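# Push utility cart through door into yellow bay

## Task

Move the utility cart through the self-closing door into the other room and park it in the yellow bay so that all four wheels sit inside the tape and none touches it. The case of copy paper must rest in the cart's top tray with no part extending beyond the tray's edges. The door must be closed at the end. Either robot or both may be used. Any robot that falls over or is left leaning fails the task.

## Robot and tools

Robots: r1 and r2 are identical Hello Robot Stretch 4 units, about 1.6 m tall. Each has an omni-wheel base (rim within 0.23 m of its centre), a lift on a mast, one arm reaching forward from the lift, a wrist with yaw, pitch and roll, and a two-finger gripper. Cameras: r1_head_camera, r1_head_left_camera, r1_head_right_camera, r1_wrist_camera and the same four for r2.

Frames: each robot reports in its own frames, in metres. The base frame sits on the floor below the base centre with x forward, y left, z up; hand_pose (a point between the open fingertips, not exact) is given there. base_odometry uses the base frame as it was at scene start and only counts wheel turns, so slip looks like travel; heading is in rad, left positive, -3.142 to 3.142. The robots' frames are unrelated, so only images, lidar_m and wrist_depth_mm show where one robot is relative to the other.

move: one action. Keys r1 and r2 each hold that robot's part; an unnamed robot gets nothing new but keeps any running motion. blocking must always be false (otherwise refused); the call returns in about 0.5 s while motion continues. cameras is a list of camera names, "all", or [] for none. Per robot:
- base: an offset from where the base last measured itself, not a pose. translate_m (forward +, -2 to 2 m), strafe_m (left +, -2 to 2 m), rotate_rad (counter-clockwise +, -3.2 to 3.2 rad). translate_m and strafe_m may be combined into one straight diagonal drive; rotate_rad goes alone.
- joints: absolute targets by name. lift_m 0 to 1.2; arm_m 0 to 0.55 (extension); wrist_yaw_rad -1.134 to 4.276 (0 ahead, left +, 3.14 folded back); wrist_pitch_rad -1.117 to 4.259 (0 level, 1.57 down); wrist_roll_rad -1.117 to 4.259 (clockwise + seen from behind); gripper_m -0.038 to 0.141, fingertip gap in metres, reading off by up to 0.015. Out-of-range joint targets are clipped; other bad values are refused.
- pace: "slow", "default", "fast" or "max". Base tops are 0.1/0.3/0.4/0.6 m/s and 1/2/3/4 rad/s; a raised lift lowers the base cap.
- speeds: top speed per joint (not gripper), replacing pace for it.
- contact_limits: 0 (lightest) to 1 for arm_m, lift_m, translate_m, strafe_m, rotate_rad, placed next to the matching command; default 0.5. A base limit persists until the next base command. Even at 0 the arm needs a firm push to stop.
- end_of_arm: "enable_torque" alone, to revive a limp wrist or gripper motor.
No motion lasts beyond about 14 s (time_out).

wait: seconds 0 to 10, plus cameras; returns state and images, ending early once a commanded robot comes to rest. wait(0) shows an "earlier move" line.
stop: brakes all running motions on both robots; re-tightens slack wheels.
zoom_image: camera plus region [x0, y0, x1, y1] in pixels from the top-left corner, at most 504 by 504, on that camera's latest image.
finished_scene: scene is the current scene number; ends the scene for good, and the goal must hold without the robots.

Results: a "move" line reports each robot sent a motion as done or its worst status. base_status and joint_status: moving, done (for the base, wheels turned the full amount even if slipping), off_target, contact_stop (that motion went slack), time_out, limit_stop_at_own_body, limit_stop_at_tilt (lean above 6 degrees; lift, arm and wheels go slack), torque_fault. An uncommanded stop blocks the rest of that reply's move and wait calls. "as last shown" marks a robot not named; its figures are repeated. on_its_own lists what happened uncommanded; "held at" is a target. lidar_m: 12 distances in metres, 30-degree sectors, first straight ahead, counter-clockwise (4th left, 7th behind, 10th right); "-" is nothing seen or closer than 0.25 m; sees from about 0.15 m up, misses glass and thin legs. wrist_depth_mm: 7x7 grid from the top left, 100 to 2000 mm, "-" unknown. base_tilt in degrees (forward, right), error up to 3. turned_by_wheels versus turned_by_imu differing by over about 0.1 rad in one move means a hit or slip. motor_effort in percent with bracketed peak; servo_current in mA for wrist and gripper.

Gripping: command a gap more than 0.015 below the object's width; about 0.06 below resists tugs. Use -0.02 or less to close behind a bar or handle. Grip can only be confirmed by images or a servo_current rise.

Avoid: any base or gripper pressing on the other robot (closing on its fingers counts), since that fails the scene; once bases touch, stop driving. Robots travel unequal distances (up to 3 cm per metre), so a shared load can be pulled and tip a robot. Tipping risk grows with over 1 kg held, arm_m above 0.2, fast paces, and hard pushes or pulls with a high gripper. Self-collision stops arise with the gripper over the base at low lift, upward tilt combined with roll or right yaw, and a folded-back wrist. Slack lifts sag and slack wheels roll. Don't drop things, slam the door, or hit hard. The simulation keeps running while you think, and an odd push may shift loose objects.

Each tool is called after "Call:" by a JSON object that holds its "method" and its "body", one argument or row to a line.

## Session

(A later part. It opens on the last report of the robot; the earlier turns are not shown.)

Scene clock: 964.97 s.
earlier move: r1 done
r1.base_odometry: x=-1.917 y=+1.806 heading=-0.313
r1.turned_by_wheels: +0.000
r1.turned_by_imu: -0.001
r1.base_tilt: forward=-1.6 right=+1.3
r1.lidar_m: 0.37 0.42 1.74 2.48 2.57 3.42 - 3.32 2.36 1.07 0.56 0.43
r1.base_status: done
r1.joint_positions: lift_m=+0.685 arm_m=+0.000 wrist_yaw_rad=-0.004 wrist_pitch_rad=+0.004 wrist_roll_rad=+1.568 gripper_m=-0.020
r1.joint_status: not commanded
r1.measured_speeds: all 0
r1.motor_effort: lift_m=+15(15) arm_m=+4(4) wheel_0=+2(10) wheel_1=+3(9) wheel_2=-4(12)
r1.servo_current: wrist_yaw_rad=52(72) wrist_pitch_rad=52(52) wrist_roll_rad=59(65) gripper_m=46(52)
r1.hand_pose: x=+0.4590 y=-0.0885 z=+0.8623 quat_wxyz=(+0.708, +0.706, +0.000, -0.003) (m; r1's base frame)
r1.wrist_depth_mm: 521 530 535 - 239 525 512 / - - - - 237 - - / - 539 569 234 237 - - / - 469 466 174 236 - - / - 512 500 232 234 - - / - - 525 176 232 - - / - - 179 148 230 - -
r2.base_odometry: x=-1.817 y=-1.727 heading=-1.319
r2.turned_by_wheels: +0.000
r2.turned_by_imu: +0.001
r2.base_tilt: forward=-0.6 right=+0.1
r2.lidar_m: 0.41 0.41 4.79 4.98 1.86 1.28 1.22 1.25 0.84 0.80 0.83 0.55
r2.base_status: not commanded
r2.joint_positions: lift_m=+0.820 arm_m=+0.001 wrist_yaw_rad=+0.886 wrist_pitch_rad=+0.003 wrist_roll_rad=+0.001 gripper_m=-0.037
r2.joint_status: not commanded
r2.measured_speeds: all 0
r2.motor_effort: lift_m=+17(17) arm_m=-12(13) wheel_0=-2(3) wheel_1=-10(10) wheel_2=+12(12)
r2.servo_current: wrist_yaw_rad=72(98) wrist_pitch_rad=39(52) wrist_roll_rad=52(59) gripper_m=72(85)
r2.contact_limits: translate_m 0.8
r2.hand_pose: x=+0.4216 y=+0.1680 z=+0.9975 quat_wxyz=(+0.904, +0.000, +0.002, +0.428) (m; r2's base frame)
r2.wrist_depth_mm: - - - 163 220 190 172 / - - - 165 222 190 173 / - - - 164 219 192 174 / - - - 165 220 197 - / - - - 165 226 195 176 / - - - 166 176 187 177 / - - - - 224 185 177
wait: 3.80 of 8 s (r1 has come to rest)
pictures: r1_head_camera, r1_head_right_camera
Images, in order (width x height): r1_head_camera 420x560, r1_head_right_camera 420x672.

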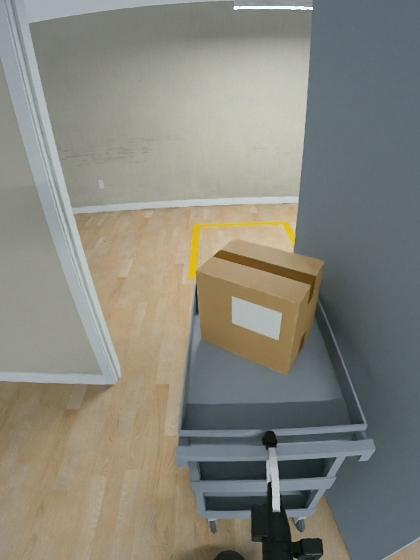

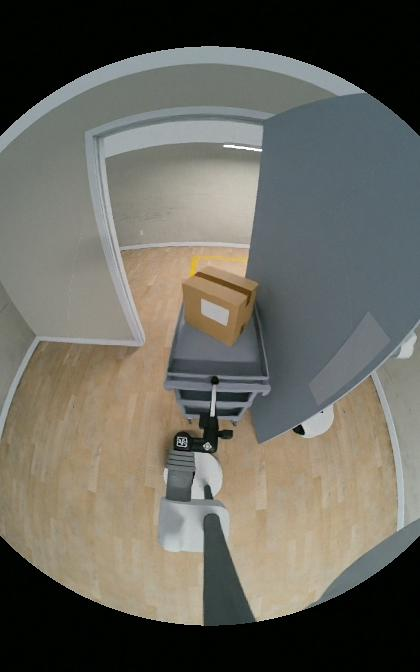

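Call:
{"method": "move", "body": {
  "blocking": false,
  "r1": {"base":{"translate_m":0.35,"strafe_m":0.08},"pace":"slow"},
  "cameras": []
}}

Call:
{"method": "wait", "body": {
  "seconds": 8,
  "cameras": ["r1_head_camera","r1_head_right_camera"]
}}

Scene clock: 971.80 s.
move: r1 moving
r1.base_odometry: x=-1.905 y=+1.805 heading=-0.314
r1.turned_by_wheels: +0.000
r1.turned_by_imu: -0.001
r1.base_tilt: forward=-1.6 right=+1.3
r1.lidar_m: 0.39 0.41 1.70 2.49 2.57 3.38 - 3.32 2.37 1.05 0.53 0.45
r1.base_status: translate_m moving; strafe_m moving
r1.joint_positions: lift_m=+0.685 arm_m=+0.000 wrist_yaw_rad=-0.004 wrist_pitch_rad=+0.004 wrist_roll_rad=+1.568 gripper_m=-0.020
r1.joint_status: not commanded
r1.measured_speeds: translate_m=+0.048 strafe_m=+0.011 rotate_rad=+0.000 lift_m=+0.000 arm_m=+0.000 wrist_yaw_rad=+0.000 wrist_pitch_rad=+0.000 wrist_roll_rad=+0.000
r1.motor_effort: lift_m=+15(15) arm_m=+4(4) wheel_0=+3(6) wheel_1=+2(8) wheel_2=-10(10)
r1.servo_current: wrist_yaw_rad=46(65) wrist_pitch_rad=46(52) wrist_roll_rad=52(65) gripper_m=46(46)
r1.hand_pose: x=+0.4590 y=-0.0885 z=+0.8623 quat_wxyz=(+0.708, +0.706, +0.000, -0.003) (m; r1's base frame)
r1.wrist_depth_mm: 521 525 535 - 239 525 525 / - - - - 237 - - / - 535 574 235 235 - - / - 473 466 174 235 - - / - 512 500 233 233 - - / - - 521 176 232 - - / - - 179 149 230 - -
r2: as last shown
r2.turned_by_imu: +0.000
r2.base_tilt: forward=-0.6 right=+0.0
r2.lidar_m: 0.40 0.38 4.77 5.01 1.86 1.29 1.21 1.25 0.85 0.79 0.82 0.54
r2.motor_effort: lift_m=+17(17) arm_m=-12(13) wheel_0=-3(3) wheel_1=-10(10) wheel_2=+12(12)
r2.servo_current: wrist_yaw_rad=91(91) wrist_pitch_rad=39(46) wrist_roll_rad=52(52) gripper_m=78(78)
r2.contact_limits: translate_m 0.8
r2.wrist_depth_mm: - - - 163 220 190 172 / - - - 165 222 191 173 / - - - 164 220 193 174 / - - - 165 220 197 - / - - - 165 226 195 176 / - - - 166 177 187 177 / - - - - 224 184 177
pictures: none
No camera images: "cameras" was empty.

Scene clock: 976.13 s.
earlier move: r1 done
r1.base_odometry: x=-1.560 y=+1.774 heading=-0.313
r1.turned_by_wheels: +0.000
r1.turned_by_imu: +0.000
r1.base_tilt: forward=-1.6 right=+1.3
r1.lidar_m: 0.39 0.41 1.25 2.40 2.46 3.33 - 3.38 2.44 0.52 0.52 0.42
r1.base_status: done
r1.joint_positions: lift_m=+0.685 arm_m=+0.000 wrist_yaw_rad=-0.004 wrist_pitch_rad=+0.004 wrist_roll_rad=+1.568 gripper_m=-0.020
r1.joint_status: not commanded
r1.measured_speeds: all 0
r1.motor_effort: lift_m=+15(15) arm_m=+4(4) wheel_0=+1(7) wheel_1=+2(8) wheel_2=-3(10)
r1.servo_current: wrist_yaw_rad=46(72) wrist_pitch_rad=39(52) wrist_roll_rad=52(65) gripper_m=52(52)
r1.hand_pose: x=+0.4590 y=-0.0885 z=+0.8623 quat_wxyz=(+0.708, +0.706, +0.000, -0.003) (m; r1's base frame)
r1.wrist_depth_mm: 525 530 521 - 236 521 530 / - - - 234 236 - - / - - 554 233 236 - - / - 469 462 173 233 - - / - 517 504 231 234 - - / - - 530 177 232 - - / - - 179 148 231 - -
r2.base_odometry: x=-1.817 y=-1.727 heading=-1.319
r2.turned_by_wheels: +0.000
r2.turned_by_imu: +0.001
r2.base_tilt: forward=-0.6 right=+0.1
r2.lidar_m: 0.41 0.41 4.76 5.01 1.84 1.32 1.21 1.24 0.85 0.80 0.80 0.55
r2.base_status: not commanded
r2.joint_positions: lift_m=+0.820 arm_m=+0.001 wrist_yaw_rad=+0.886 wrist_pitch_rad=+0.003 wrist_roll_rad=+0.001 gripper_m=-0.037
r2.joint_status: not commanded
r2.measured_speeds: all 0
r2.motor_effort: lift_m=+17(17) arm_m=-13(13) wheel_0=-2(3) wheel_1=-10(10) wheel_2=+12(12)
r2.servo_current: wrist_yaw_rad=98(98) wrist_pitch_rad=39(52) wrist_roll_rad=46(65) gripper_m=78(85)
r2.contact_limits: translate_m 0.8
r2.hand_pose: x=+0.4216 y=+0.1680 z=+0.9975 quat_wxyz=(+0.904, +0.000, +0.002, +0.428) (m; r2's base frame)
r2.wrist_depth_mm: - - - 163 220 190 172 / - - - 165 221 191 173 / - - - 165 220 193 175 / - - - 165 221 198 - / - - - 165 226 195 176 / - - - 167 176 187 176 / - - - - 224 185 177
wait: 4.33 of 8 s (r1 has come to rest)
pictures: r1_head_camera, r1_head_right_camera
Images, in order (width x height): r1_head_camera 420x560, r1_head_right_camera 420x672.

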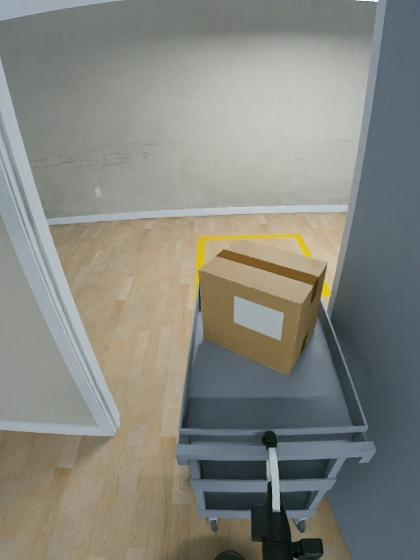

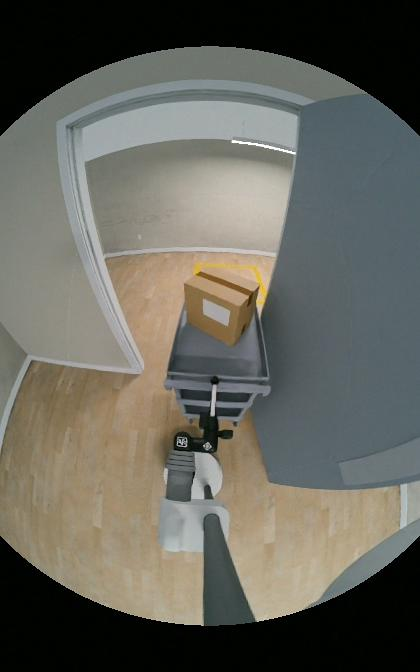

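Call:
{"method": "move", "body": {
  "blocking": false,
  "r1": {"base":{"translate_m":0.35,"strafe_m":0.15},"pace":"slow"},
  "cameras": []
}}

Call:
{"method": "wait", "body": {
  "seconds": 8,
  "cameras": ["r1_head_camera","r1_head_right_camera"]
}}

Scene clock: 1010.47 s.
move: r1 moving
r1.base_odometry: x=-1.546 y=+1.776 heading=-0.314
r1.turned_by_wheels: +0.000
r1.turned_by_imu: -0.001
r1.base_tilt: forward=-1.6 right=+1.2
r1.lidar_m: 0.39 0.42 1.23 2.41 2.50 3.36 - 3.39 2.46 0.52 0.53 0.43
r1.base_status: translate_m moving; strafe_m moving
r1.joint_positions: lift_m=+0.685 arm_m=+0.000 wrist_yaw_rad=-0.004 wrist_pitch_rad=+0.004 wrist_roll_rad=+1.568 gripper_m=-0.020
r1.joint_status: not commanded
r1.measured_speeds: translate_m=+0.048 strafe_m=+0.021 rotate_rad=-0.003 lift_m=+0.000 arm_m=+0.000 wrist_yaw_rad=+0.000 wrist_pitch_rad=+0.000 wrist_roll_rad=+0.000
r1.motor_effort: lift_m=+15(15) arm_m=+4(4) wheel_0=+1(3) wheel_1=+4(7) wheel_2=-9(9)
r1.servo_current: wrist_yaw_rad=52(65) wrist_pitch_rad=39(46) wrist_roll_rad=26(52) gripper_m=46(46)
r1.hand_pose: x=+0.4590 y=-0.0885 z=+0.8623 quat_wxyz=(+0.708, +0.706, +0.000, -0.003) (m; r1's base frame)
r1.wrist_depth_mm: 530 535 525 - 236 530 535 / - - - 233 236 - - / - - 554 234 234 - - / - 466 459 173 234 - - / - 521 504 232 233 - - / - - 530 176 232 - - / - - 180 148 232 - -
r2: as last shown
r2.turned_by_imu: +0.000
r2.base_tilt: forward=-0.6 right=+0.0
r2.lidar_m: 0.43 0.41 4.79 4.99 1.86 1.29 1.22 1.20 0.85 0.80 0.84 0.56
r2.motor_effort: lift_m=+17(17) arm_m=-13(13) wheel_0=-3(3) wheel_1=-10(10) wheel_2=+12(12)
r2.servo_current: wrist_yaw_rad=91(91) wrist_pitch_rad=39(46) wrist_roll_rad=46(52) gripper_m=78(78)
r2.contact_limits: translate_m 0.8
r2.wrist_depth_mm: - - - 163 220 190 172 / - - - 165 222 191 173 / - - - 165 219 192 174 / - - - 165 221 197 - / - - - 166 226 195 176 / - - - 166 177 188 176 / - - - - 224 185 177
pictures: none
No camera images: "cameras" was empty.

Scene clock: 1014.97 s.
earlier move: r1 done
r1.base_odometry: x=-1.181 y=+1.809 heading=-0.313
r1.turned_by_wheels: +0.000
r1.turned_by_imu: +0.000
r1.base_tilt: forward=-1.6 right=+1.3
r1.lidar_m: 0.39 0.68 0.75 1.96 2.37 3.17 - 3.61 0.70 0.60 0.62 0.41
r1.base_status: done
r1.joint_positions: lift_m=+0.685 arm_m=+0.000 wrist_yaw_rad=-0.004 wrist_pitch_rad=+0.004 wrist_roll_rad=+1.568 gripper_m=-0.020
r1.joint_status: not commanded
r1.measured_speeds: all 0
r1.motor_effort: lift_m=+15(15) arm_m=+3(4) wheel_0=+1(4) wheel_1=+3(8) wheel_2=-3(9)
r1.servo_current: wrist_yaw_rad=39(72) wrist_pitch_rad=39(52) wrist_roll_rad=59(65) gripper_m=46(52)
r1.hand_pose: x=+0.4590 y=-0.0885 z=+0.8623 quat_wxyz=(+0.708, +0.706, +0.000, -0.003) (m; r1's base frame)
r1.wrist_depth_mm: - - - 211 213 1464 - / - - 574 158 217 - - / - 469 449 219 222 - - / - 480 480 164 226 - - / - - 539 168 230 - - / - - 580 176 231 1708 - / - - 180 148 238 535 -
r2.base_odometry: x=-1.817 y=-1.727 heading=-1.319
r2.turned_by_wheels: +0.000
r2.turned_by_imu: +0.001
r2.base_tilt: forward=-0.6 right=+0.1
r2.lidar_m: 0.44 0.40 4.74 5.00 1.84 1.29 1.22 1.24 0.84 0.79 0.83 0.55
r2.base_status: not commanded
r2.joint_positions: lift_m=+0.820 arm_m=+0.001 wrist_yaw_rad=+0.886 wrist_pitch_rad=+0.003 wrist_roll_rad=+0.001 gripper_m=-0.037
r2.joint_status: not commanded
r2.measured_speeds: all 0
r2.motor_effort: lift_m=+16(17) arm_m=-12(13) wheel_0=-2(3) wheel_1=-10(10) wheel_2=+12(12)
r2.servo_current: wrist_yaw_rad=85(98) wrist_pitch_rad=33(46) wrist_roll_rad=52(59) gripper_m=78(85)
r2.contact_limits: translate_m 0.8
r2.hand_pose: x=+0.4216 y=+0.1680 z=+0.9975 quat_wxyz=(+0.904, +0.000, +0.002, +0.428) (m; r2's base frame)
r2.wrist_depth_mm: - - - 163 220 190 172 / - - - 165 222 191 173 / - - - 165 220 193 174 / - - - 165 221 198 - / - - - 166 225 195 176 / - - - 166 177 188 177 / - - - - 224 184 177
wait: 4.50 of 8 s (r1 has come to rest)
pictures: r1_head_camera, r1_head_right_camera
Images, in order (width x height): r1_head_camera 420x560, r1_head_right_camera 420x672.

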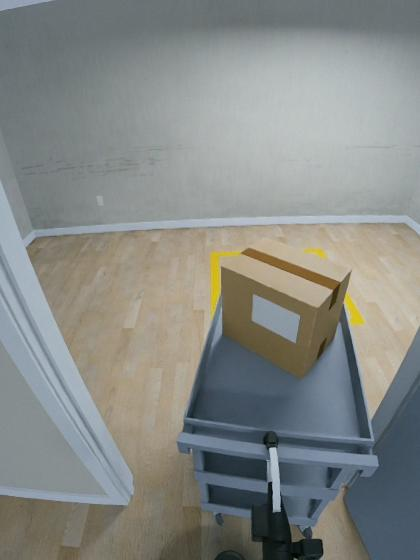

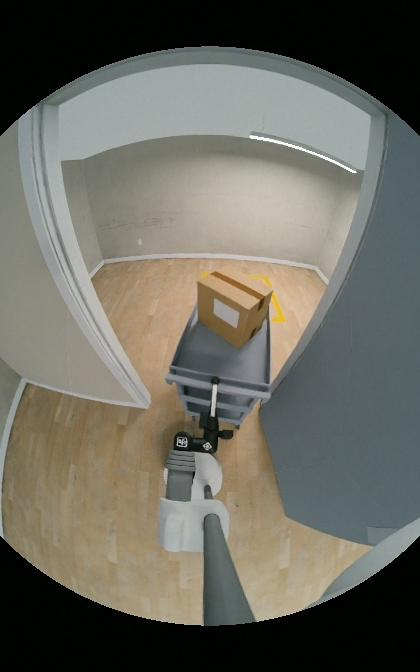

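Call:
{"method": "move", "body": {
  "blocking": false,
  "r1": {"base":{"translate_m":-0.01,"strafe_m":-0.07},"pace":"slow"},
  "cameras": []
}}

Call:
{"method": "wait", "body": {
  "seconds": 4,
  "cameras": []
}}

Call:
{"method": "move", "body": {
  "blocking": false,
  "r1": {"base":{"rotate_rad":0.15},"pace":"slow"},
  "cameras": []
}}

Call:
{"method": "wait", "body": {
  "seconds": 4,
  "cameras": []
}}

Call:
{"method": "move", "body": {
  "blocking": false,
  "r1": {"base":{"translate_m":0.38,"strafe_m":0.02},"pace":"slow"},
  "cameras": []
}}

Call:
{"method": "wait", "body": {
  "seconds": 8,
  "cameras": ["r1_head_camera","r1_head_right_camera"]
}}

Scene clock: 1030.37 s.
move: r1 moving
r1.base_odometry: x=-1.186 y=+1.797 heading=-0.313
r1.turned_by_wheels: +0.001
r1.turned_by_imu: +0.000
r1.base_tilt: forward=-1.6 right=+1.2
r1.lidar_m: 0.41 0.44 0.78 1.95 2.38 3.17 - 3.58 0.69 0.59 0.59 0.41
r1.base_status: translate_m moving; strafe_m moving
r1.joint_positions: lift_m=+0.685 arm_m=+0.000 wrist_yaw_rad=-0.003 wrist_pitch_rad=+0.004 wrist_roll_rad=+1.568 gripper_m=-0.020
r1.joint_status: not commanded
r1.measured_speeds: translate_m=-0.007 strafe_m=-0.052 rotate_rad=+0.002 lift_m=+0.000 arm_m=+0.000 wrist_yaw_rad=+0.000 wrist_pitch_rad=+0.000 wrist_roll_rad=+0.000
r1.motor_effort: lift_m=+14(15) arm_m=+4(4) wheel_0=+8(8) wheel_1=-3(8) wheel_2=+3(4)
r1.servo_current: wrist_yaw_rad=33(59) wrist_pitch_rad=39(52) wrist_roll_rad=46(65) gripper_m=46(59)
r1.hand_pose: x=+0.4590 y=-0.0882 z=+0.8623 quat_wxyz=(+0.708, +0.706, +0.001, -0.003) (m; r1's base frame)
r1.wrist_depth_mm: - - - 154 212 1661 - / - - 559 156 215 - - / - 466 449 216 220 - - / - 488 480 163 224 - - / - - 539 167 229 - - / - - 591 176 233 1756 - / - - 180 173 239 1464 -
r2: as last shown
r2.turned_by_imu: +0.000
r2.base_tilt: forward=-0.6 right=+0.0
r2.lidar_m: 0.40 0.40 4.80 4.98 1.87 1.31 1.21 1.21 0.84 0.80 0.83 0.53
r2.motor_effort: lift_m=+17(17) arm_m=-12(13) wheel_0=-3(3) wheel_1=-10(10) wheel_2=+12(12)
r2.servo_current: wrist_yaw_rad=78(91) wrist_pitch_rad=46(46) wrist_roll_rad=52(52) gripper_m=78(85)
r2.contact_limits: translate_m 0.8
r2.wrist_depth_mm: - - - 163 219 190 173 / - - - 165 222 191 173 / - - - 165 220 193 175 / - - - 165 221 198 - / - - - 166 226 195 176 / - - - 166 177 188 177 / - - - - 224 185 177
pictures: none
No camera images: "cameras" was empty.

Scene clock: 1031.77 s.
earlier move: r1 done
r1.base_odometry: x=-1.212 y=+1.746 heading=-0.312
r1.turned_by_wheels: +0.000
r1.turned_by_imu: +0.000
r1.base_tilt: forward=-1.6 right=+1.3
r1.lidar_m: 0.39 0.42 0.76 2.01 2.43 3.25 - 3.52 0.65 0.53 0.53 0.42
r1.base_status: done
r1.joint_positions: lift_m=+0.685 arm_m=+0.000 wrist_yaw_rad=+0.002 wrist_pitch_rad=+0.004 wrist_roll_rad=+1.568 gripper_m=-0.020
r1.joint_status: not commanded
r1.measured_speeds: all 0
r1.motor_effort: lift_m=+15(15) arm_m=+4(4) wheel_0=+7(11) wheel_1=+0(8) wheel_2=+4(7)
r1.servo_current: wrist_yaw_rad=52(59) wrist_pitch_rad=39(52) wrist_roll_rad=59(72) gripper_m=46(59)
r1.hand_pose: x=+0.4595 y=-0.0867 z=+0.8623 quat_wxyz=(+0.708, +0.706, +0.002, -0.001) (m; r1's base frame)
r1.wrist_depth_mm: - - - 214 216 1576 - / - - 603 160 220 - - / - 488 466 221 224 - - / - 484 473 166 227 - - / - - 535 229 229 - - / - - 574 176 232 1756 - / - - 179 147 236 530 -
r2.base_odometry: x=-1.817 y=-1.727 heading=-1.319
r2.turned_by_wheels: +0.000
r2.turned_by_imu: +0.000
r2.base_tilt: forward=-0.6 right=+0.0
r2.lidar_m: 0.42 0.39 4.79 5.00 1.85 1.33 1.22 1.25 0.84 0.80 0.84 0.53
r2.base_status: not commanded
r2.joint_positions: lift_m=+0.820 arm_m=+0.001 wrist_yaw_rad=+0.886 wrist_pitch_rad=+0.003 wrist_roll_rad=+0.001 gripper_m=-0.037
r2.joint_status: not commanded
r2.measured_speeds: all 0
r2.motor_effort: lift_m=+17(17) arm_m=-12(13) wheel_0=-2(3) wheel_1=-10(10) wheel_2=+12(12)
r2.servo_current: wrist_yaw_rad=85(98) wrist_pitch_rad=39(52) wrist_roll_rad=46(59) gripper_m=78(85)
r2.contact_limits: translate_m 0.8
r2.hand_pose: x=+0.4216 y=+0.1680 z=+0.9975 quat_wxyz=(+0.904, +0.000, +0.002, +0.428) (m; r2's base frame)
r2.wrist_depth_mm: - - - 163 220 190 172 / - - - 165 222 190 174 / - - - 164 219 193 174 / - - - 165 220 198 - / - - - 166 226 195 177 / - - - 166 177 188 177 / - - - - 224 185 177
wait: 1.40 of 4 s (r1 has come to rest)
pictures: none
No camera images: "cameras" was empty.

Scene clock: 1032.27 s.
move: r1 moving
r1.base_odometry: x=-1.212 y=+1.746 heading=-0.201
r1.turned_by_wheels: +0.111
r1.turned_by_imu: +0.111
r1.base_tilt: forward=-1.5 right=+1.3
r1.lidar_m: 0.41 0.74 0.87 2.35 2.52 3.68 - 3.15 0.56 0.53 0.55 0.41
r1.base_status: rotate_rad moving
r1.joint_positions: lift_m=+0.685 arm_m=+0.000 wrist_yaw_rad=-0.006 wrist_pitch_rad=+0.004 wrist_roll_rad=+1.568 gripper_m=-0.020
r1.joint_status: not commanded
r1.measured_speeds: translate_m=+0.002 strafe_m=+0.000 rotate_rad=+0.294 lift_m=+0.000 arm_m=+0.000 wrist_yaw_rad=+0.000 wrist_pitch_rad=+0.000 wrist_roll_rad=+0.000
r1.motor_effort: lift_m=+15(15) arm_m=+4(4) wheel_0=-9(10) wheel_1=-3(6) wheel_2=-7(8)
r1.servo_current: wrist_yaw_rad=59(59) wrist_pitch_rad=52(52) wrist_roll_rad=65(65) gripper_m=46(46)
r1.hand_pose: x=+0.4587 y=-0.0892 z=+0.8623 quat_wxyz=(+0.708, +0.706, -0.001, -0.004) (m; r1's base frame)
r1.wrist_depth_mm: - - - - 210 1618 - / - - 535 155 215 - - / - 445 449 218 220 - - / - 496 484 221 224 - - / - - 549 226 229 - - / - - 603 176 183 1708 - / - - 181 147 240 530 -
r2: as last shown
r2.base_tilt: forward=-0.6 right=+0.1
r2.lidar_m: 0.42 0.41 4.74 5.01 1.87 1.32 1.21 1.20 0.83 0.77 0.82 0.54
r2.servo_current: wrist_yaw_rad=85(98) wrist_pitch_rad=46(46) wrist_roll_rad=52(52) gripper_m=72(78)
r2.contact_limits: translate_m 0.8
r2.wrist_depth_mm: - - - 163 220 190 172 / - - - 165 221 191 173 / - - - 164 220 193 175 / - - - 165 220 198 - / - - - 165 226 195 176 / - - - 166 177 187 177 / - - - - 224 184 177
pictures: none
No camera images: "cameras" was empty.

Scene clock: 1032.83 s.
earlier move: r1 done
r1.base_odometry: x=-1.212 y=+1.746 heading=-0.163
r1.turned_by_wheels: +0.038
r1.turned_by_imu: +0.039
r1.base_tilt: forward=-1.6 right=+1.2
r1.lidar_m: 0.38 0.72 0.90 2.34 2.56 3.82 - 3.11 0.59 0.53 0.55 0.40
r1.base_status: done
r1.joint_positions: lift_m=+0.685 arm_m=+0.000 wrist_yaw_rad=-0.003 wrist_pitch_rad=+0.004 wrist_roll_rad=+1.568 gripper_m=-0.020
r1.joint_status: not commanded
r1.measured_speeds: all 0
r1.motor_effort: lift_m=+15(15) arm_m=+3(4) wheel_0=-3(10) wheel_1=-2(6) wheel_2=-2(8)
r1.servo_current: wrist_yaw_rad=59(59) wrist_pitch_rad=46(52) wrist_roll_rad=52(65) gripper_m=46(46)
r1.hand_pose: x=+0.4590 y=-0.0882 z=+0.8623 quat_wxyz=(+0.708, +0.706, +0.001, -0.003) (m; r1's base frame)
r1.wrist_depth_mm: - - 569 138 193 - - / - 480 459 143 201 - - / - 436 442 148 209 - - / - 535 504 156 216 - - / - - 603 161 227 - - / - - - 174 233 1756 - / - - 181 146 246 1464 1336
r2.base_odometry: x=-1.817 y=-1.727 heading=-1.319
r2.turned_by_wheels: +0.000
r2.turned_by_imu: +0.000
r2.base_tilt: forward=-0.5 right=+0.1
r2.lidar_m: 0.40 0.41 4.73 4.99 1.87 1.29 1.22 1.23 0.82 0.79 0.82 0.53
r2.base_status: not commanded
r2.joint_positions: lift_m=+0.820 arm_m=+0.001 wrist_yaw_rad=+0.886 wrist_pitch_rad=+0.003 wrist_roll_rad=+0.001 gripper_m=-0.037
r2.joint_status: not commanded
r2.measured_speeds: all 0
r2.motor_effort: lift_m=+17(17) arm_m=-12(13) wheel_0=-2(3) wheel_1=-10(10) wheel_2=+12(12)
r2.servo_current: wrist_yaw_rad=78(98) wrist_pitch_rad=46(46) wrist_roll_rad=39(52) gripper_m=72(78)
r2.contact_limits: translate_m 0.8
r2.hand_pose: x=+0.4216 y=+0.1680 z=+0.9975 quat_wxyz=(+0.904, +0.000, +0.002, +0.428) (m; r2's base frame)
r2.wrist_depth_mm: - - - 163 220 190 173 / - - - 165 222 191 174 / - - - 164 220 193 175 / - - - 165 221 197 - / - - - 166 226 195 176 / - - - 166 177 188 177 / - - - - 224 185 177
wait: 0.57 of 4 s (r1 has come to rest)
pictures: none
No camera images: "cameras" was empty.

Scene clock: 1033.33 s.
move: r1 moving
r1.base_odometry: x=-1.199 y=+1.744 heading=-0.163
r1.turned_by_wheels: +0.000
r1.turned_by_imu: +0.000
r1.base_tilt: forward=-1.6 right=+1.2
r1.lidar_m: 0.39 0.73 0.89 2.35 2.57 3.81 - 3.16 0.58 0.53 0.56 0.39
r1.base_status: translate_m moving; strafe_m moving
r1.joint_positions: lift_m=+0.685 arm_m=+0.000 wrist_yaw_rad=-0.003 wrist_pitch_rad=+0.004 wrist_roll_rad=+1.568 gripper_m=-0.020
r1.joint_status: not commanded
r1.measured_speeds: translate_m=+0.048 strafe_m=+0.003 rotate_rad=-0.001 lift_m=+0.000 arm_m=+0.000 wrist_yaw_rad=+0.000 wrist_pitch_rad=+0.000 wrist_roll_rad=+0.000
r1.motor_effort: lift_m=+15(15) arm_m=+2(3) wheel_0=+5(6) wheel_1=+5(6) wheel_2=-7(9)
r1.servo_current: wrist_yaw_rad=33(59) wrist_pitch_rad=46(46) wrist_roll_rad=52(65) gripper_m=46(52)
r1.hand_pose: x=+0.4590 y=-0.0882 z=+0.8623 quat_wxyz=(+0.708, +0.706, +0.001, -0.003) (m; r1's base frame)
r1.wrist_depth_mm: - - 559 189 192 - - / - 477 459 143 200 - - / - 439 442 148 208 - - / - 535 508 155 216 - - / - - 603 161 227 - - / - - - 175 232 1756 - / - - 180 146 247 1430 1281
r2: as last shown
r2.base_tilt: forward=-0.6 right=+0.1
r2.lidar_m: 0.41 0.41 4.77 5.00 1.87 1.31 1.21 1.20 0.86 0.80 0.82 0.56
r2.motor_effort: lift_m=+17(17) arm_m=-12(13) wheel_0=-3(3) wheel_1=-10(10) wheel_2=+12(12)
r2.servo_current: wrist_yaw_rad=78(91) wrist_pitch_rad=39(46) wrist_roll_rad=52(59) gripper_m=72(78)
r2.contact_limits: translate_m 0.8
r2.wrist_depth_mm: - - - 163 220 191 172 / - - - 165 221 191 173 / - - - 164 220 193 174 / - - - 165 221 197 - / - - - 166 226 195 176 / - - - 166 177 188 177 / - - - - 224 184 177
pictures: none
No camera images: "cameras" was empty.

Scene clock: 1037.93 s.
earlier move: r1 done
r1.base_odometry: x=-0.834 y=+1.704 heading=-0.162
r1.turned_by_wheels: +0.000
r1.turned_by_imu: +0.001
r1.base_tilt: forward=-1.6 right=+1.3
r1.lidar_m: 0.40 0.49 0.46 1.43 2.51 3.77 - 0.84 0.56 0.53 0.61 0.41
r1.base_status: done
r1.joint_positions: lift_m=+0.685 arm_m=+0.000 wrist_yaw_rad=+0.000 wrist_pitch_rad=+0.004 wrist_roll_rad=+1.568 gripper_m=-0.020
r1.joint_status: not commanded
r1.measured_speeds: all 0
r1.motor_effort: lift_m=+15(15) arm_m=-3(3) wheel_0=+5(10) wheel_1=+4(8) wheel_2=-2(9)
r1.servo_current: wrist_yaw_rad=46(65) wrist_pitch_rad=39(52) wrist_roll_rad=46(65) gripper_m=46(52)
r1.hand_pose: x=+0.4593 y=-0.0875 z=+0.8623 quat_wxyz=(+0.708, +0.706, +0.001, -0.002) (m; r1's base frame)
r1.wrist_depth_mm: - 539 517 - 186 - - / - 439 433 - 195 - - / - 439 449 - 204 - - / - 554 521 - 216 - - / - - 634 158 224 - - / - - - 174 232 1708 - / - - 180 145 249 1464 1281
r2.base_odometry: x=-1.817 y=-1.727 heading=-1.319
r2.turned_by_wheels: +0.000
r2.turned_by_imu: +0.001
r2.base_tilt: forward=-0.6 right=+0.0
r2.lidar_m: 0.41 0.38 4.78 5.01 1.85 1.32 1.22 1.23 0.87 0.79 0.84 0.55
r2.base_status: not commanded
r2.joint_positions: lift_m=+0.820 arm_m=+0.001 wrist_yaw_rad=+0.886 wrist_pitch_rad=+0.003 wrist_roll_rad=+0.001 gripper_m=-0.037
r2.joint_status: not commanded
r2.measured_speeds: all 0
r2.motor_effort: lift_m=+16(17) arm_m=-12(13) wheel_0=-3(3) wheel_1=-10(10) wheel_2=+12(12)
r2.servo_current: wrist_yaw_rad=91(104) wrist_pitch_rad=39(52) wrist_roll_rad=46(65) gripper_m=72(85)
r2.contact_limits: translate_m 0.8
r2.hand_pose: x=+0.4216 y=+0.1680 z=+0.9975 quat_wxyz=(+0.904, +0.000, +0.002, +0.428) (m; r2's base frame)
r2.wrist_depth_mm: - - - 163 220 190 172 / - - - 165 223 191 173 / - - - 164 219 193 175 / - - - 165 220 197 - / - - - 166 226 195 176 / - - - 166 176 187 177 / - - - - 223 184 178
wait: 4.60 of 8 s (r1 has come to rest)
pictures: r1_head_camera, r1_head_right_camera
Images, in order (width x height): r1_head_camera 420x560, r1_head_right_camera 420x672.

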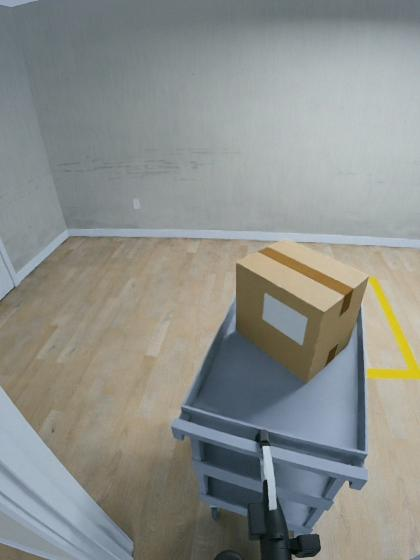

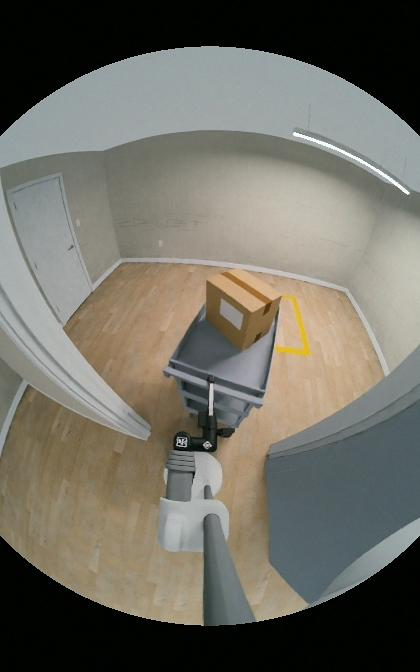

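Call:
{"method": "move", "body": {
  "blocking": false,
  "r1": {"base":{"rotate_rad":0.15},"pace":"slow"},
  "cameras": []
}}

Call:
{"method": "wait", "body": {
  "seconds": 4,
  "cameras": []
}}

Call:
{"method": "move", "body": {
  "blocking": false,
  "r1": {"base":{"translate_m":0.35,"strafe_m":-0.10},"pace":"slow"},
  "cameras": []
}}

Call:
{"method": "wait", "body": {
  "seconds": 8,
  "cameras": ["r1_head_camera","r1_head_right_camera"]
}}

Scene clock: 1055.57 s.
move: r1 moving
r1.base_odometry: x=-0.834 y=+1.704 heading=-0.051
r1.turned_by_wheels: +0.111
r1.turned_by_imu: +0.111
r1.base_tilt: forward=-1.6 right=+1.3
r1.lidar_m: 0.43 0.51 0.47 2.29 2.62 4.39 - 0.75 0.55 0.52 0.65 0.38
r1.base_status: rotate_rad moving
r1.joint_positions: lift_m=+0.685 arm_m=+0.000 wrist_yaw_rad=-0.007 wrist_pitch_rad=+0.004 wrist_roll_rad=+1.568 gripper_m=-0.020
r1.joint_status: not commanded
r1.measured_speeds: translate_m=+0.002 strafe_m=+0.001 rotate_rad=+0.295 lift_m=+0.000 arm_m=+0.000 wrist_yaw_rad=+0.000 wrist_pitch_rad=+0.000 wrist_roll_rad=+0.000
r1.motor_effort: lift_m=+15(15) arm_m=-4(4) wheel_0=-11(11) wheel_1=-6(6) wheel_2=-7(8)
r1.servo_current: wrist_yaw_rad=52(65) wrist_pitch_rad=39(52) wrist_roll_rad=39(78) gripper_m=46(59)
r1.hand_pose: x=+0.4587 y=-0.0894 z=+0.8623 quat_wxyz=(+0.708, +0.706, -0.001, -0.004) (m; r1's base frame)
r1.wrist_depth_mm: - 452 455 120 177 - - / - 404 407 - 187 - - / - 473 459 - 199 - - / - - 554 - 211 - - / - - - - 225 1756 - / - - - 171 182 1661 - / - - 181 144 253 1430 1255
r2: as last shown
r2.turned_by_imu: +0.000
r2.lidar_m: 0.44 0.41 4.76 5.01 1.85 1.29 1.22 1.22 0.83 0.80 0.82 0.55
r2.motor_effort: lift_m=+17(17) arm_m=-12(13) wheel_0=-2(3) wheel_1=-10(10) wheel_2=+12(12)
r2.servo_current: wrist_yaw_rad=78(91) wrist_pitch_rad=46(46) wrist_roll_rad=46(52) gripper_m=72(85)
r2.contact_limits: translate_m 0.8
r2.wrist_depth_mm: - - - 163 220 190 172 / - - - 165 221 191 173 / - - - 164 220 192 174 / - - - 165 220 198 - / - - - 166 227 195 176 / - - - 166 177 187 177 / - - - - 224 185 177
pictures: none
No camera images: "cameras" was empty.

Scene clock: 1056.13 s.
earlier move: r1 done
r1.base_odometry: x=-0.834 y=+1.704 heading=-0.013
r1.turned_by_wheels: +0.038
r1.turned_by_imu: +0.038
r1.base_tilt: forward=-1.6 right=+1.3
r1.lidar_m: 0.41 0.48 0.46 2.29 2.68 4.70 - 0.71 0.54 0.51 2.85 0.36
r1.base_status: done
r1.joint_positions: lift_m=+0.685 arm_m=+0.000 wrist_yaw_rad=-0.003 wrist_pitch_rad=+0.004 wrist_roll_rad=+1.568 gripper_m=-0.020
r1.joint_status: not commanded
r1.measured_speeds: all 0
r1.motor_effort: lift_m=+15(15) arm_m=-4(4) wheel_0=-4(11) wheel_1=-3(6) wheel_2=-1(8)
r1.servo_current: wrist_yaw_rad=59(65) wrist_pitch_rad=39(52) wrist_roll_rad=46(78) gripper_m=46(59)
r1.hand_pose: x=+0.4590 y=-0.0882 z=+0.8623 quat_wxyz=(+0.708, +0.706, +0.001, -0.003) (m; r1's base frame)
r1.wrist_depth_mm: - 394 389 105 162 163 - / - 397 399 113 173 175 - / - 500 492 118 187 - - / - - 615 - 203 - - / - - - - 221 1756 - / - - - 183 234 1661 1281 / - - 181 141 170 1464 1229
r2.base_odometry: x=-1.817 y=-1.727 heading=-1.319
r2.turned_by_wheels: +0.000
r2.turned_by_imu: +0.000
r2.base_tilt: forward=-0.6 right=+0.1
r2.lidar_m: 0.40 0.39 4.74 4.98 1.84 1.31 1.19 1.24 0.85 0.80 0.82 0.54
r2.base_status: not commanded
r2.joint_positions: lift_m=+0.820 arm_m=+0.001 wrist_yaw_rad=+0.886 wrist_pitch_rad=+0.003 wrist_roll_rad=+0.001 gripper_m=-0.037
r2.joint_status: not commanded
r2.measured_speeds: all 0
r2.motor_effort: lift_m=+17(17) arm_m=-12(13) wheel_0=-2(3) wheel_1=-10(10) wheel_2=+11(12)
r2.servo_current: wrist_yaw_rad=85(98) wrist_pitch_rad=46(46) wrist_roll_rad=59(59) gripper_m=78(85)
r2.contact_limits: translate_m 0.8
r2.hand_pose: x=+0.4216 y=+0.1680 z=+0.9975 quat_wxyz=(+0.904, +0.000, +0.002, +0.428) (m; r2's base frame)
r2.wrist_depth_mm: - - - 163 220 190 172 / - - - 165 220 190 174 / - - - 165 220 193 174 / - - - 165 220 197 - / - - - 165 227 195 176 / - - - 166 177 187 177 / - - - - 224 184 177
wait: 0.57 of 4 s (r1 has come to rest)
pictures: none
No camera images: "cameras" was empty.

Scene clock: 1056.63 s.
move: r1 moving
r1.base_odometry: x=-0.821 y=+1.700 heading=-0.013
r1.turned_by_wheels: +0.000
r1.turned_by_imu: +0.000
r1.base_tilt: forward=-1.6 right=+1.3
r1.lidar_m: 0.41 0.49 0.45 2.29 2.66 4.68 - 0.72 0.54 0.52 2.87 0.35
r1.base_status: translate_m moving; strafe_m moving
r1.joint_positions: lift_m=+0.685 arm_m=+0.000 wrist_yaw_rad=-0.003 wrist_pitch_rad=+0.004 wrist_roll_rad=+1.568 gripper_m=-0.020
r1.joint_status: not commanded
r1.measured_speeds: translate_m=+0.048 strafe_m=-0.013 rotate_rad=+0.000 lift_m=+0.000 arm_m=+0.000 wrist_yaw_rad=+0.000 wrist_pitch_rad=+0.000 wrist_roll_rad=+0.000
r1.motor_effort: lift_m=+14(15) arm_m=+3(4) wheel_0=+7(8) wheel_1=+5(5) wheel_2=-6(8)
r1.servo_current: wrist_yaw_rad=39(59) wrist_pitch_rad=39(52) wrist_roll_rad=46(59) gripper_m=46(52)
r1.hand_pose: x=+0.4590 y=-0.0882 z=+0.8623 quat_wxyz=(+0.708, +0.706, +0.001, -0.003) (m; r1's base frame)
r1.wrist_depth_mm: - 389 379 103 159 160 - / - 399 402 110 172 173 - / - 508 492 - 186 - - / - - 627 - 200 - - / - - - - 220 1708 - / - - - - 235 1661 1336 / - - 180 141 170 1464 1255
r2: as last shown
r2.base_tilt: forward=-0.6 right=+0.0
r2.lidar_m: 0.43 0.38 4.78 4.98 1.85 1.29 1.22 1.24 0.85 0.78 0.84 0.54
r2.motor_effort: lift_m=+17(17) arm_m=-12(12) wheel_0=-3(3) wheel_1=-10(10) wheel_2=+11(12)
r2.servo_current: wrist_yaw_rad=85(91) wrist_pitch_rad=46(46) wrist_roll_rad=46(52) gripper_m=72(85)
r2.contact_limits: translate_m 0.8
r2.wrist_depth_mm: - - - 164 220 190 172 / - - - 165 222 191 173 / - - - 164 220 193 174 / - - - 165 220 198 - / - - - 165 225 195 176 / - - - 166 177 187 177 / - - - - 223 184 177
pictures: none
No camera images: "cameras" was empty.

Scene clock: 1061.03 s.
earlier move: r1 done
r1.base_odometry: x=-0.485 y=+1.600 heading=-0.012
r1.turned_by_wheels: +0.000
r1.turned_by_imu: +0.001
r1.base_tilt: forward=-1.6 right=+1.3
r1.lidar_m: 0.43 2.60 2.30 0.41 2.70 4.70 - 0.64 0.55 2.43 2.87 0.38
r1.base_status: done
r1.joint_positions: lift_m=+0.685 arm_m=+0.000 wrist_yaw_rad=+0.002 wrist_pitch_rad=+0.004 wrist_roll_rad=+1.568 gripper_m=-0.020
r1.joint_status: not commanded
r1.measured_speeds: all 0
r1.motor_effort: lift_m=+15(15) arm_m=+4(4) wheel_0=+8(13) wheel_1=+3(7) wheel_2=+0(8)
r1.servo_current: wrist_yaw_rad=46(72) wrist_pitch_rad=39(52) wrist_roll_rad=59(65) gripper_m=46(52)
r1.hand_pose: x=+0.4594 y=-0.0869 z=+0.8623 quat_wxyz=(+0.708, +0.706, +0.002, -0.001) (m; r1's base frame)
r1.wrist_depth_mm: - 430 427 111 169 169 - / - 397 399 119 179 - - / - 477 466 - 191 - - / - - 574 137 205 - - / - - - - 221 1708 - / - - - 183 233 1661 - / - - 180 142 179 1464 1255
r2.base_odometry: x=-1.817 y=-1.727 heading=-1.319
r2.turned_by_wheels: +0.000
r2.turned_by_imu: +0.001
r2.base_tilt: forward=-0.6 right=+0.1
r2.lidar_m: 0.42 0.38 4.77 5.00 1.89 1.32 1.20 1.25 0.87 0.78 0.83 0.53
r2.base_status: not commanded
r2.joint_positions: lift_m=+0.820 arm_m=+0.001 wrist_yaw_rad=+0.886 wrist_pitch_rad=+0.003 wrist_roll_rad=+0.001 gripper_m=-0.037
r2.joint_status: not commanded
r2.measured_speeds: all 0
r2.motor_effort: lift_m=+16(17) arm_m=-12(13) wheel_0=-2(3) wheel_1=-10(10) wheel_2=+12(12)
r2.servo_current: wrist_yaw_rad=85(98) wrist_pitch_rad=39(52) wrist_roll_rad=39(65) gripper_m=72(85)
r2.contact_limits: translate_m 0.8
r2.hand_pose: x=+0.4216 y=+0.1680 z=+0.9975 quat_wxyz=(+0.904, +0.000, +0.002, +0.428) (m; r2's base frame)
r2.wrist_depth_mm: - - - 163 220 190 172 / - - - 165 221 191 174 / - - - 164 220 193 175 / - - - 165 220 198 - / - - - 166 227 195 176 / - - - 166 177 187 176 / - - - - 224 185 177
wait: 4.40 of 8 s (r1 has come to rest)
pictures: r1_head_camera, r1_head_right_camera
Images, in order (width x height): r1_head_camera 420x560, r1_head_right_camera 420x672.

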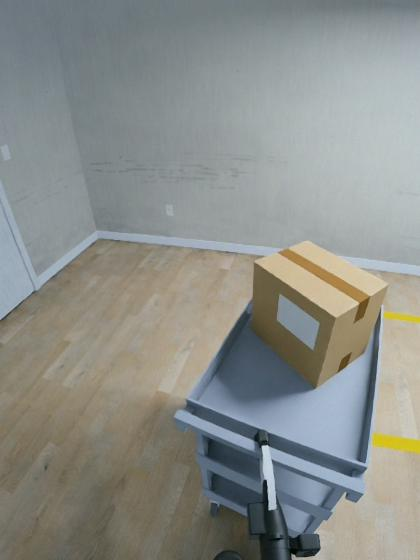

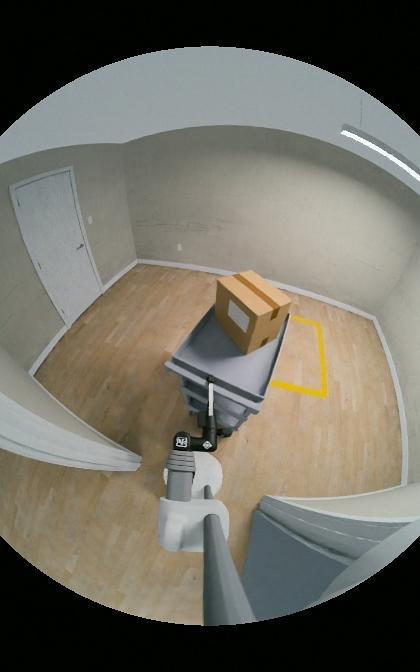

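Call:
{"method": "move", "body": {
  "blocking": false,
  "r1": {"base":{"translate_m":0.3,"strafe_m":0.0},"pace":"slow"},
  "cameras": []
}}

Call:
{"method": "wait", "body": {
  "seconds": 8,
  "cameras": ["r1_head_camera","r1_head_right_camera"]
}}

Scene clock: 1080.77 s.
move: r1 moving
r1.base_odometry: x=-0.472 y=+1.600 heading=-0.012
r1.turned_by_wheels: +0.001
r1.turned_by_imu: +0.000
r1.base_tilt: forward=-1.6 right=+1.2
r1.lidar_m: 0.43 2.63 2.28 0.40 2.70 4.73 - 0.64 0.55 2.45 2.86 0.35
r1.base_status: translate_m moving; strafe_m moving
r1.joint_positions: lift_m=+0.685 arm_m=+0.000 wrist_yaw_rad=+0.002 wrist_pitch_rad=+0.004 wrist_roll_rad=+1.568 gripper_m=-0.020
r1.joint_status: not commanded
r1.measured_speeds: translate_m=+0.049 strafe_m=+0.000 rotate_rad=+0.000 lift_m=+0.000 arm_m=+0.000 wrist_yaw_rad=+0.000 wrist_pitch_rad=+0.000 wrist_roll_rad=+0.000
r1.motor_effort: lift_m=+15(15) arm_m=+4(4) wheel_0=+8(10) wheel_1=+6(7) wheel_2=-5(7)
r1.servo_current: wrist_yaw_rad=59(72) wrist_pitch_rad=46(52) wrist_roll_rad=59(72) gripper_m=46(46)
r1.hand_pose: x=+0.4594 y=-0.0869 z=+0.8623 quat_wxyz=(+0.708, +0.706, +0.002, -0.001) (m; r1's base frame)
r1.wrist_depth_mm: - 430 430 113 169 170 - / - 399 399 120 180 - - / - 473 469 - 192 - - / - - 569 137 204 - - / - - - - 220 1708 - / - - - 184 231 1661 - / - - 180 142 179 1464 1281
r2: as last shown
r2.turned_by_imu: +0.000
r2.lidar_m: 0.40 0.40 4.77 5.01 1.85 1.32 1.23 1.25 0.85 0.79 0.79 0.55
r2.motor_effort: lift_m=+17(17) arm_m=-12(13) wheel_0=-3(3) wheel_1=-10(10) wheel_2=+12(12)
r2.servo_current: wrist_yaw_rad=78(91) wrist_pitch_rad=39(46) wrist_roll_rad=52(59) gripper_m=72(85)
r2.contact_limits: translate_m 0.8
r2.wrist_depth_mm: - - - 163 220 190 172 / - - - 165 222 191 173 / - - - 165 220 193 174 / - - - 165 220 197 - / - - - 165 225 195 176 / - - - 167 177 188 176 / - - - - 224 185 177
pictures: none
No camera images: "cameras" was empty.

Scene clock: 1084.53 s.
earlier move: r1 done
r1.base_odometry: x=-0.185 y=+1.596 heading=-0.012
r1.turned_by_wheels: +0.000
r1.turned_by_imu: -0.001
r1.base_tilt: forward=-1.6 right=+1.3
r1.lidar_m: 0.41 2.49 2.22 0.64 0.46 4.57 1.57 0.75 0.71 2.52 2.84 0.39
r1.base_status: done
r1.joint_positions: lift_m=+0.685 arm_m=+0.000 wrist_yaw_rad=+0.000 wrist_pitch_rad=+0.004 wrist_roll_rad=+1.568 gripper_m=-0.020
r1.joint_status: not commanded
r1.measured_speeds: all 0
r1.motor_effort: lift_m=+15(15) arm_m=+4(4) wheel_0=+1(10) wheel_1=+4(7) wheel_2=-3(8)
r1.servo_current: wrist_yaw_rad=39(72) wrist_pitch_rad=39(52) wrist_roll_rad=46(72) gripper_m=46(52)
r1.hand_pose: x=+0.4593 y=-0.0874 z=+0.8623 quat_wxyz=(+0.708, +0.706, +0.002, -0.002) (m; r1's base frame)
r1.wrist_depth_mm: - 455 459 120 177 - - / - 407 407 - 187 - - / - 466 466 - 197 - - / - - 554 - 210 - - / - - - 153 223 1708 - / - - - 175 233 1618 - / - - 181 144 179 1464 1308
r2.base_odometry: x=-1.817 y=-1.727 heading=-1.319
r2.turned_by_wheels: +0.000
r2.turned_by_imu: +0.001
r2.base_tilt: forward=-0.6 right=+0.1
r2.lidar_m: 0.40 0.42 4.74 4.98 1.87 1.32 1.20 1.24 0.85 0.80 0.84 0.54
r2.base_status: not commanded
r2.joint_positions: lift_m=+0.820 arm_m=+0.001 wrist_yaw_rad=+0.886 wrist_pitch_rad=+0.003 wrist_roll_rad=+0.001 gripper_m=-0.037
r2.joint_status: not commanded
r2.measured_speeds: all 0
r2.motor_effort: lift_m=+17(17) arm_m=-12(13) wheel_0=-2(3) wheel_1=-10(10) wheel_2=+11(12)
r2.servo_current: wrist_yaw_rad=85(98) wrist_pitch_rad=39(52) wrist_roll_rad=52(65) gripper_m=65(85)
r2.contact_limits: translate_m 0.8
r2.hand_pose: x=+0.4216 y=+0.1680 z=+0.9975 quat_wxyz=(+0.904, +0.000, +0.002, +0.428) (m; r2's base frame)
r2.wrist_depth_mm: - - - 164 220 190 172 / - - - 166 222 191 173 / - - - 165 219 193 174 / - - - 165 221 198 - / - - - 165 226 195 176 / - - - 167 177 188 177 / - - - - 223 185 178
wait: 3.77 of 8 s (r1 has come to rest)
pictures: r1_head_camera, r1_head_right_camera
Images, in order (width x height): r1_head_camera 420x560, r1_head_right_camera 420x672.

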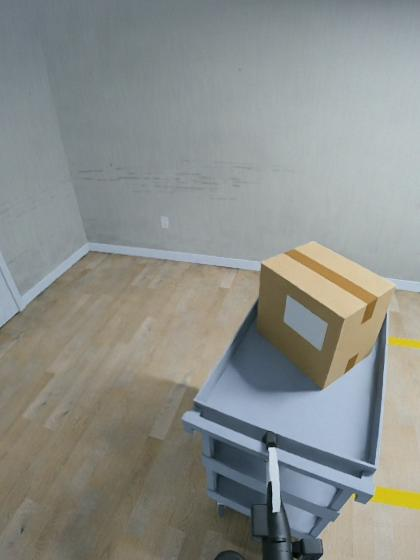

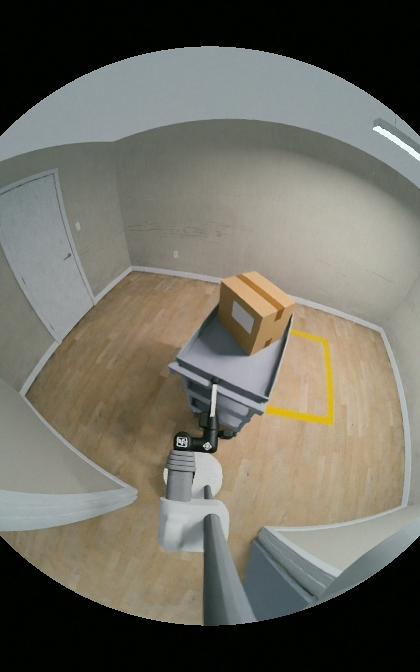

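Call:
{"method": "move", "body": {
  "blocking": false,
  "r1": {"base":{"translate_m":0.14,"strafe_m":0.22},"pace":"slow"},
  "cameras": []
}}

Call:
{"method": "wait", "body": {
  "seconds": 8,
  "cameras": []
}}

Call:
{"method": "move", "body": {
  "blocking": false,
  "r1": {"base":{"rotate_rad":-0.3},"pace":"slow"},
  "cameras": []
}}

Call:
{"method": "wait", "body": {
  "seconds": 4,
  "cameras": ["r1_head_camera","r1_head_right_camera"]
}}

Scene clock: 1099.37 s.
move: r1 moving
r1.base_odometry: x=-0.178 y=+1.607 heading=-0.013
r1.turned_by_wheels: -0.001
r1.turned_by_imu: -0.001
r1.base_tilt: forward=-1.6 right=+1.3
r1.lidar_m: 0.43 2.51 2.20 0.64 0.46 4.79 1.60 0.72 0.73 2.51 2.87 0.39
r1.base_status: translate_m moving; strafe_m moving
r1.joint_positions: lift_m=+0.685 arm_m=+0.000 wrist_yaw_rad=-0.001 wrist_pitch_rad=+0.004 wrist_roll_rad=+1.568 gripper_m=-0.020
r1.joint_status: not commanded
r1.measured_speeds: translate_m=+0.026 strafe_m=+0.041 rotate_rad=+0.001 lift_m=+0.000 arm_m=+0.000 wrist_yaw_rad=-0.005 wrist_pitch_rad=+0.000 wrist_roll_rad=+0.000
r1.motor_effort: lift_m=+15(15) arm_m=+4(4) wheel_0=-8(10) wheel_1=+6(7) wheel_2=-8(8)
r1.servo_current: wrist_yaw_rad=46(72) wrist_pitch_rad=46(52) wrist_roll_rad=52(65) gripper_m=46(52)
r1.hand_pose: x=+0.4592 y=-0.0878 z=+0.8623 quat_wxyz=(+0.708, +0.706, +0.001, -0.002) (m; r1's base frame)
r1.wrist_depth_mm: - 452 455 119 176 - - / - 404 402 - 186 - - / - 469 462 - 197 - - / - - 559 - 209 - - / - - - 153 224 1756 - / - - - 173 183 1618 - / - - 180 143 179 1464 1255
r2: as last shown
r2.turned_by_imu: +0.000
r2.lidar_m: 0.42 0.40 4.78 4.99 1.86 1.29 1.21 1.24 0.87 0.80 0.83 0.55
r2.servo_current: wrist_yaw_rad=85(85) wrist_pitch_rad=39(46) wrist_roll_rad=52(59) gripper_m=78(78)
r2.contact_limits: translate_m 0.8
r2.wrist_depth_mm: - - - 163 220 190 172 / - - - 165 222 191 173 / - - - 164 220 193 174 / - - - 165 220 197 - / - - - 165 226 195 177 / - - - 166 177 187 176 / - - - - 224 185 177
pictures: none
No camera images: "cameras" was empty.

Scene clock: 1102.77 s.
earlier move: r1 done
r1.base_odometry: x=-0.042 y=+1.814 heading=-0.013
r1.turned_by_wheels: +0.000
r1.turned_by_imu: +0.000
r1.base_tilt: forward=-1.6 right=+1.3
r1.lidar_m: 0.45 2.26 1.97 0.79 0.44 0.38 - 1.00 0.99 2.78 0.31 0.31
r1.base_status: done
r1.joint_positions: lift_m=+0.685 arm_m=+0.000 wrist_yaw_rad=-0.002 wrist_pitch_rad=+0.004 wrist_roll_rad=+1.568 gripper_m=-0.020
r1.joint_status: not commanded
r1.measured_speeds: all 0
r1.motor_effort: lift_m=+15(15) arm_m=-3(4) wheel_0=-9(12) wheel_1=+2(8) wheel_2=-3(8)
r1.servo_current: wrist_yaw_rad=59(78) wrist_pitch_rad=46(52) wrist_roll_rad=46(65) gripper_m=39(52)
r1.hand_pose: x=+0.4591 y=-0.0881 z=+0.8623 quat_wxyz=(+0.708, +0.706, +0.001, -0.002) (m; r1's base frame)
r1.wrist_depth_mm: - 364 368 - - 134 - / - 459 462 - 146 147 - / - - - - 165 166 - / - - - 104 189 591 - / - - - 117 218 1661 512 / - - 200 - 181 1808 1281 / - - 180 129 314 366 375
r2.base_odometry: x=-1.817 y=-1.727 heading=-1.319
r2.turned_by_wheels: +0.000
r2.turned_by_imu: +0.000
r2.base_tilt: forward=-0.6 right=+0.0
r2.lidar_m: 0.43 0.39 4.75 4.99 1.84 1.29 1.21 1.22 0.83 0.79 0.83 0.55
r2.base_status: not commanded
r2.joint_positions: lift_m=+0.820 arm_m=+0.001 wrist_yaw_rad=+0.886 wrist_pitch_rad=+0.003 wrist_roll_rad=+0.001 gripper_m=-0.037
r2.joint_status: not commanded
r2.measured_speeds: all 0
r2.motor_effort: lift_m=+16(17) arm_m=-12(13) wheel_0=-3(3) wheel_1=-10(10) wheel_2=+12(12)
r2.servo_current: wrist_yaw_rad=91(91) wrist_pitch_rad=46(46) wrist_roll_rad=46(65) gripper_m=85(85)
r2.contact_limits: translate_m 0.8
r2.hand_pose: x=+0.4216 y=+0.1680 z=+0.9975 quat_wxyz=(+0.904, +0.000, +0.002, +0.428) (m; r2's base frame)
r2.wrist_depth_mm: - - - 163 220 190 172 / - - - 165 221 191 174 / - - - 164 219 193 174 / - - - 165 220 197 - / - - - 166 226 195 176 / - - - 166 177 187 176 / - - - - 224 184 177
wait: 3.40 of 8 s (r1 has come to rest)
pictures: none
No camera images: "cameras" was empty.

Scene clock: 1103.27 s.
move: r1 moving
r1.base_odometry: x=-0.042 y=+1.814 heading=-0.136
r1.turned_by_wheels: -0.124
r1.turned_by_imu: -0.124
r1.base_tilt: forward=-1.6 right=+1.2
r1.lidar_m: 0.46 2.47 1.99 0.99 0.50 0.39 - 1.10 0.99 2.77 3.00 0.32
r1.base_status: rotate_rad moving
r1.joint_positions: lift_m=+0.685 arm_m=+0.000 wrist_yaw_rad=+0.006 wrist_pitch_rad=+0.004 wrist_roll_rad=+1.568 gripper_m=-0.020
r1.joint_status: not commanded
r1.measured_speeds: translate_m=-0.001 strafe_m=+0.001 rotate_rad=-0.481 lift_m=+0.000 arm_m=+0.000 wrist_yaw_rad=+0.041 wrist_pitch_rad=+0.000 wrist_roll_rad=+0.000
r1.motor_effort: lift_m=+14(15) arm_m=-1(4) wheel_0=+14(14) wheel_1=+7(8) wheel_2=+7(7)
r1.servo_current: wrist_yaw_rad=59(65) wrist_pitch_rad=46(46) wrist_roll_rad=46(59) gripper_m=52(52)
r1.hand_pose: x=+0.4598 y=-0.0856 z=+0.8623 quat_wxyz=(+0.708, +0.706, +0.004, +0.001) (m; r1's base frame)
r1.wrist_depth_mm: 351 353 349 - - 136 - / - 424 433 - 144 147 - / - - 564 - 164 165 - / - - - 105 185 569 - / - - - 117 212 1618 - / - - - - 230 1808 1281 / - - 180 149 176 368 373
r2: as last shown
r2.base_tilt: forward=-0.6 right=+0.1
r2.lidar_m: 0.38 0.40 4.76 5.00 1.87 1.30 1.20 1.22 0.84 0.79 0.84 0.56
r2.motor_effort: lift_m=+17(17) arm_m=-12(13) wheel_0=-3(3) wheel_1=-10(10) wheel_2=+11(12)
r2.servo_current: wrist_yaw_rad=91(98) wrist_pitch_rad=33(52) wrist_roll_rad=46(52) gripper_m=78(78)
r2.contact_limits: translate_m 0.8
r2.wrist_depth_mm: - - - 164 220 190 173 / - - - 165 220 191 173 / - - - 165 219 193 175 / - - - 165 220 196 - / - - - 165 226 195 176 / - - - 167 177 187 177 / - - - - 224 183 177
pictures: none
No camera images: "cameras" was empty.

Scene clock: 1104.17 s.
earlier move: r1 done
r1.base_odometry: x=-0.042 y=+1.814 heading=-0.312
r1.turned_by_wheels: -0.176
r1.turned_by_imu: -0.177
r1.base_tilt: forward=-1.6 right=+1.3
r1.lidar_m: 0.43 0.49 2.04 1.72 0.56 0.39 0.45 1.40 0.96 1.45 2.87 0.38
r1.base_status: done
r1.joint_positions: lift_m=+0.685 arm_m=+0.000 wrist_yaw_rad=+0.003 wrist_pitch_rad=+0.004 wrist_roll_rad=+1.568 gripper_m=-0.020
r1.joint_status: not commanded
r1.measured_speeds: all 0
r1.motor_effort: lift_m=+15(15) arm_m=+4(4) wheel_0=+4(18) wheel_1=+3(8) wheel_2=+2(7)
r1.servo_current: wrist_yaw_rad=59(72) wrist_pitch_rad=39(59) wrist_roll_rad=39(59) gripper_m=46(52)
r1.hand_pose: x=+0.4595 y=-0.0866 z=+0.8623 quat_wxyz=(+0.708, +0.706, +0.003, -0.001) (m; r1's base frame)
r1.wrist_depth_mm: - 508 496 - 183 - - / - 418 415 - 193 - - / - 445 455 - 202 - - / - - 530 - 214 - - / - - - 156 225 - - / - - - 175 232 1808 - / - - 180 144 179 1464 1308
r2.base_odometry: x=-1.817 y=-1.727 heading=-1.319
r2.turned_by_wheels: +0.000
r2.turned_by_imu: +0.000
r2.base_tilt: forward=-0.6 right=+0.1
r2.lidar_m: 0.41 0.38 4.82 5.00 1.86 1.28 1.21 1.24 0.84 0.79 0.81 0.55
r2.base_status: not commanded
r2.joint_positions: lift_m=+0.820 arm_m=+0.001 wrist_yaw_rad=+0.886 wrist_pitch_rad=+0.003 wrist_roll_rad=+0.001 gripper_m=-0.037
r2.joint_status: not commanded
r2.measured_speeds: all 0
r2.motor_effort: lift_m=+17(17) arm_m=-12(13) wheel_0=-2(3) wheel_1=-10(10) wheel_2=+12(12)
r2.servo_current: wrist_yaw_rad=78(98) wrist_pitch_rad=46(52) wrist_roll_rad=33(59) gripper_m=65(78)
r2.contact_limits: translate_m 0.8
r2.hand_pose: x=+0.4216 y=+0.1680 z=+0.9975 quat_wxyz=(+0.904, +0.000, +0.002, +0.428) (m; r2's base frame)
r2.wrist_depth_mm: - - - 164 220 190 172 / - - - 165 221 191 173 / - - - 165 220 192 174 / - - - 165 220 196 - / - - - 166 226 195 177 / - - - 166 177 187 177 / - - - - 224 184 177
wait: 0.90 of 4 s (r1 has come to rest)
pictures: r1_head_camera, r1_head_right_camera
Images, in order (width x height): r1_head_camera 420x560, r1_head_right_camera 420x672.

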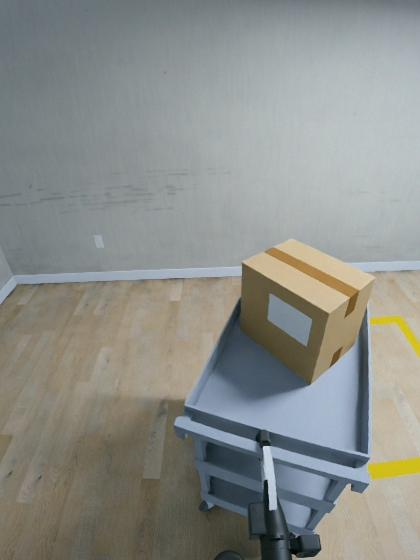

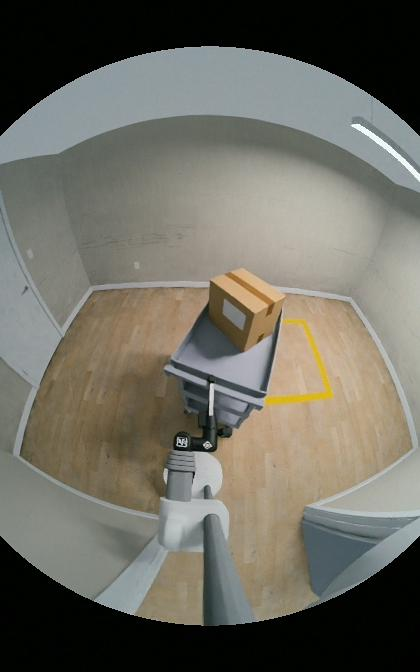

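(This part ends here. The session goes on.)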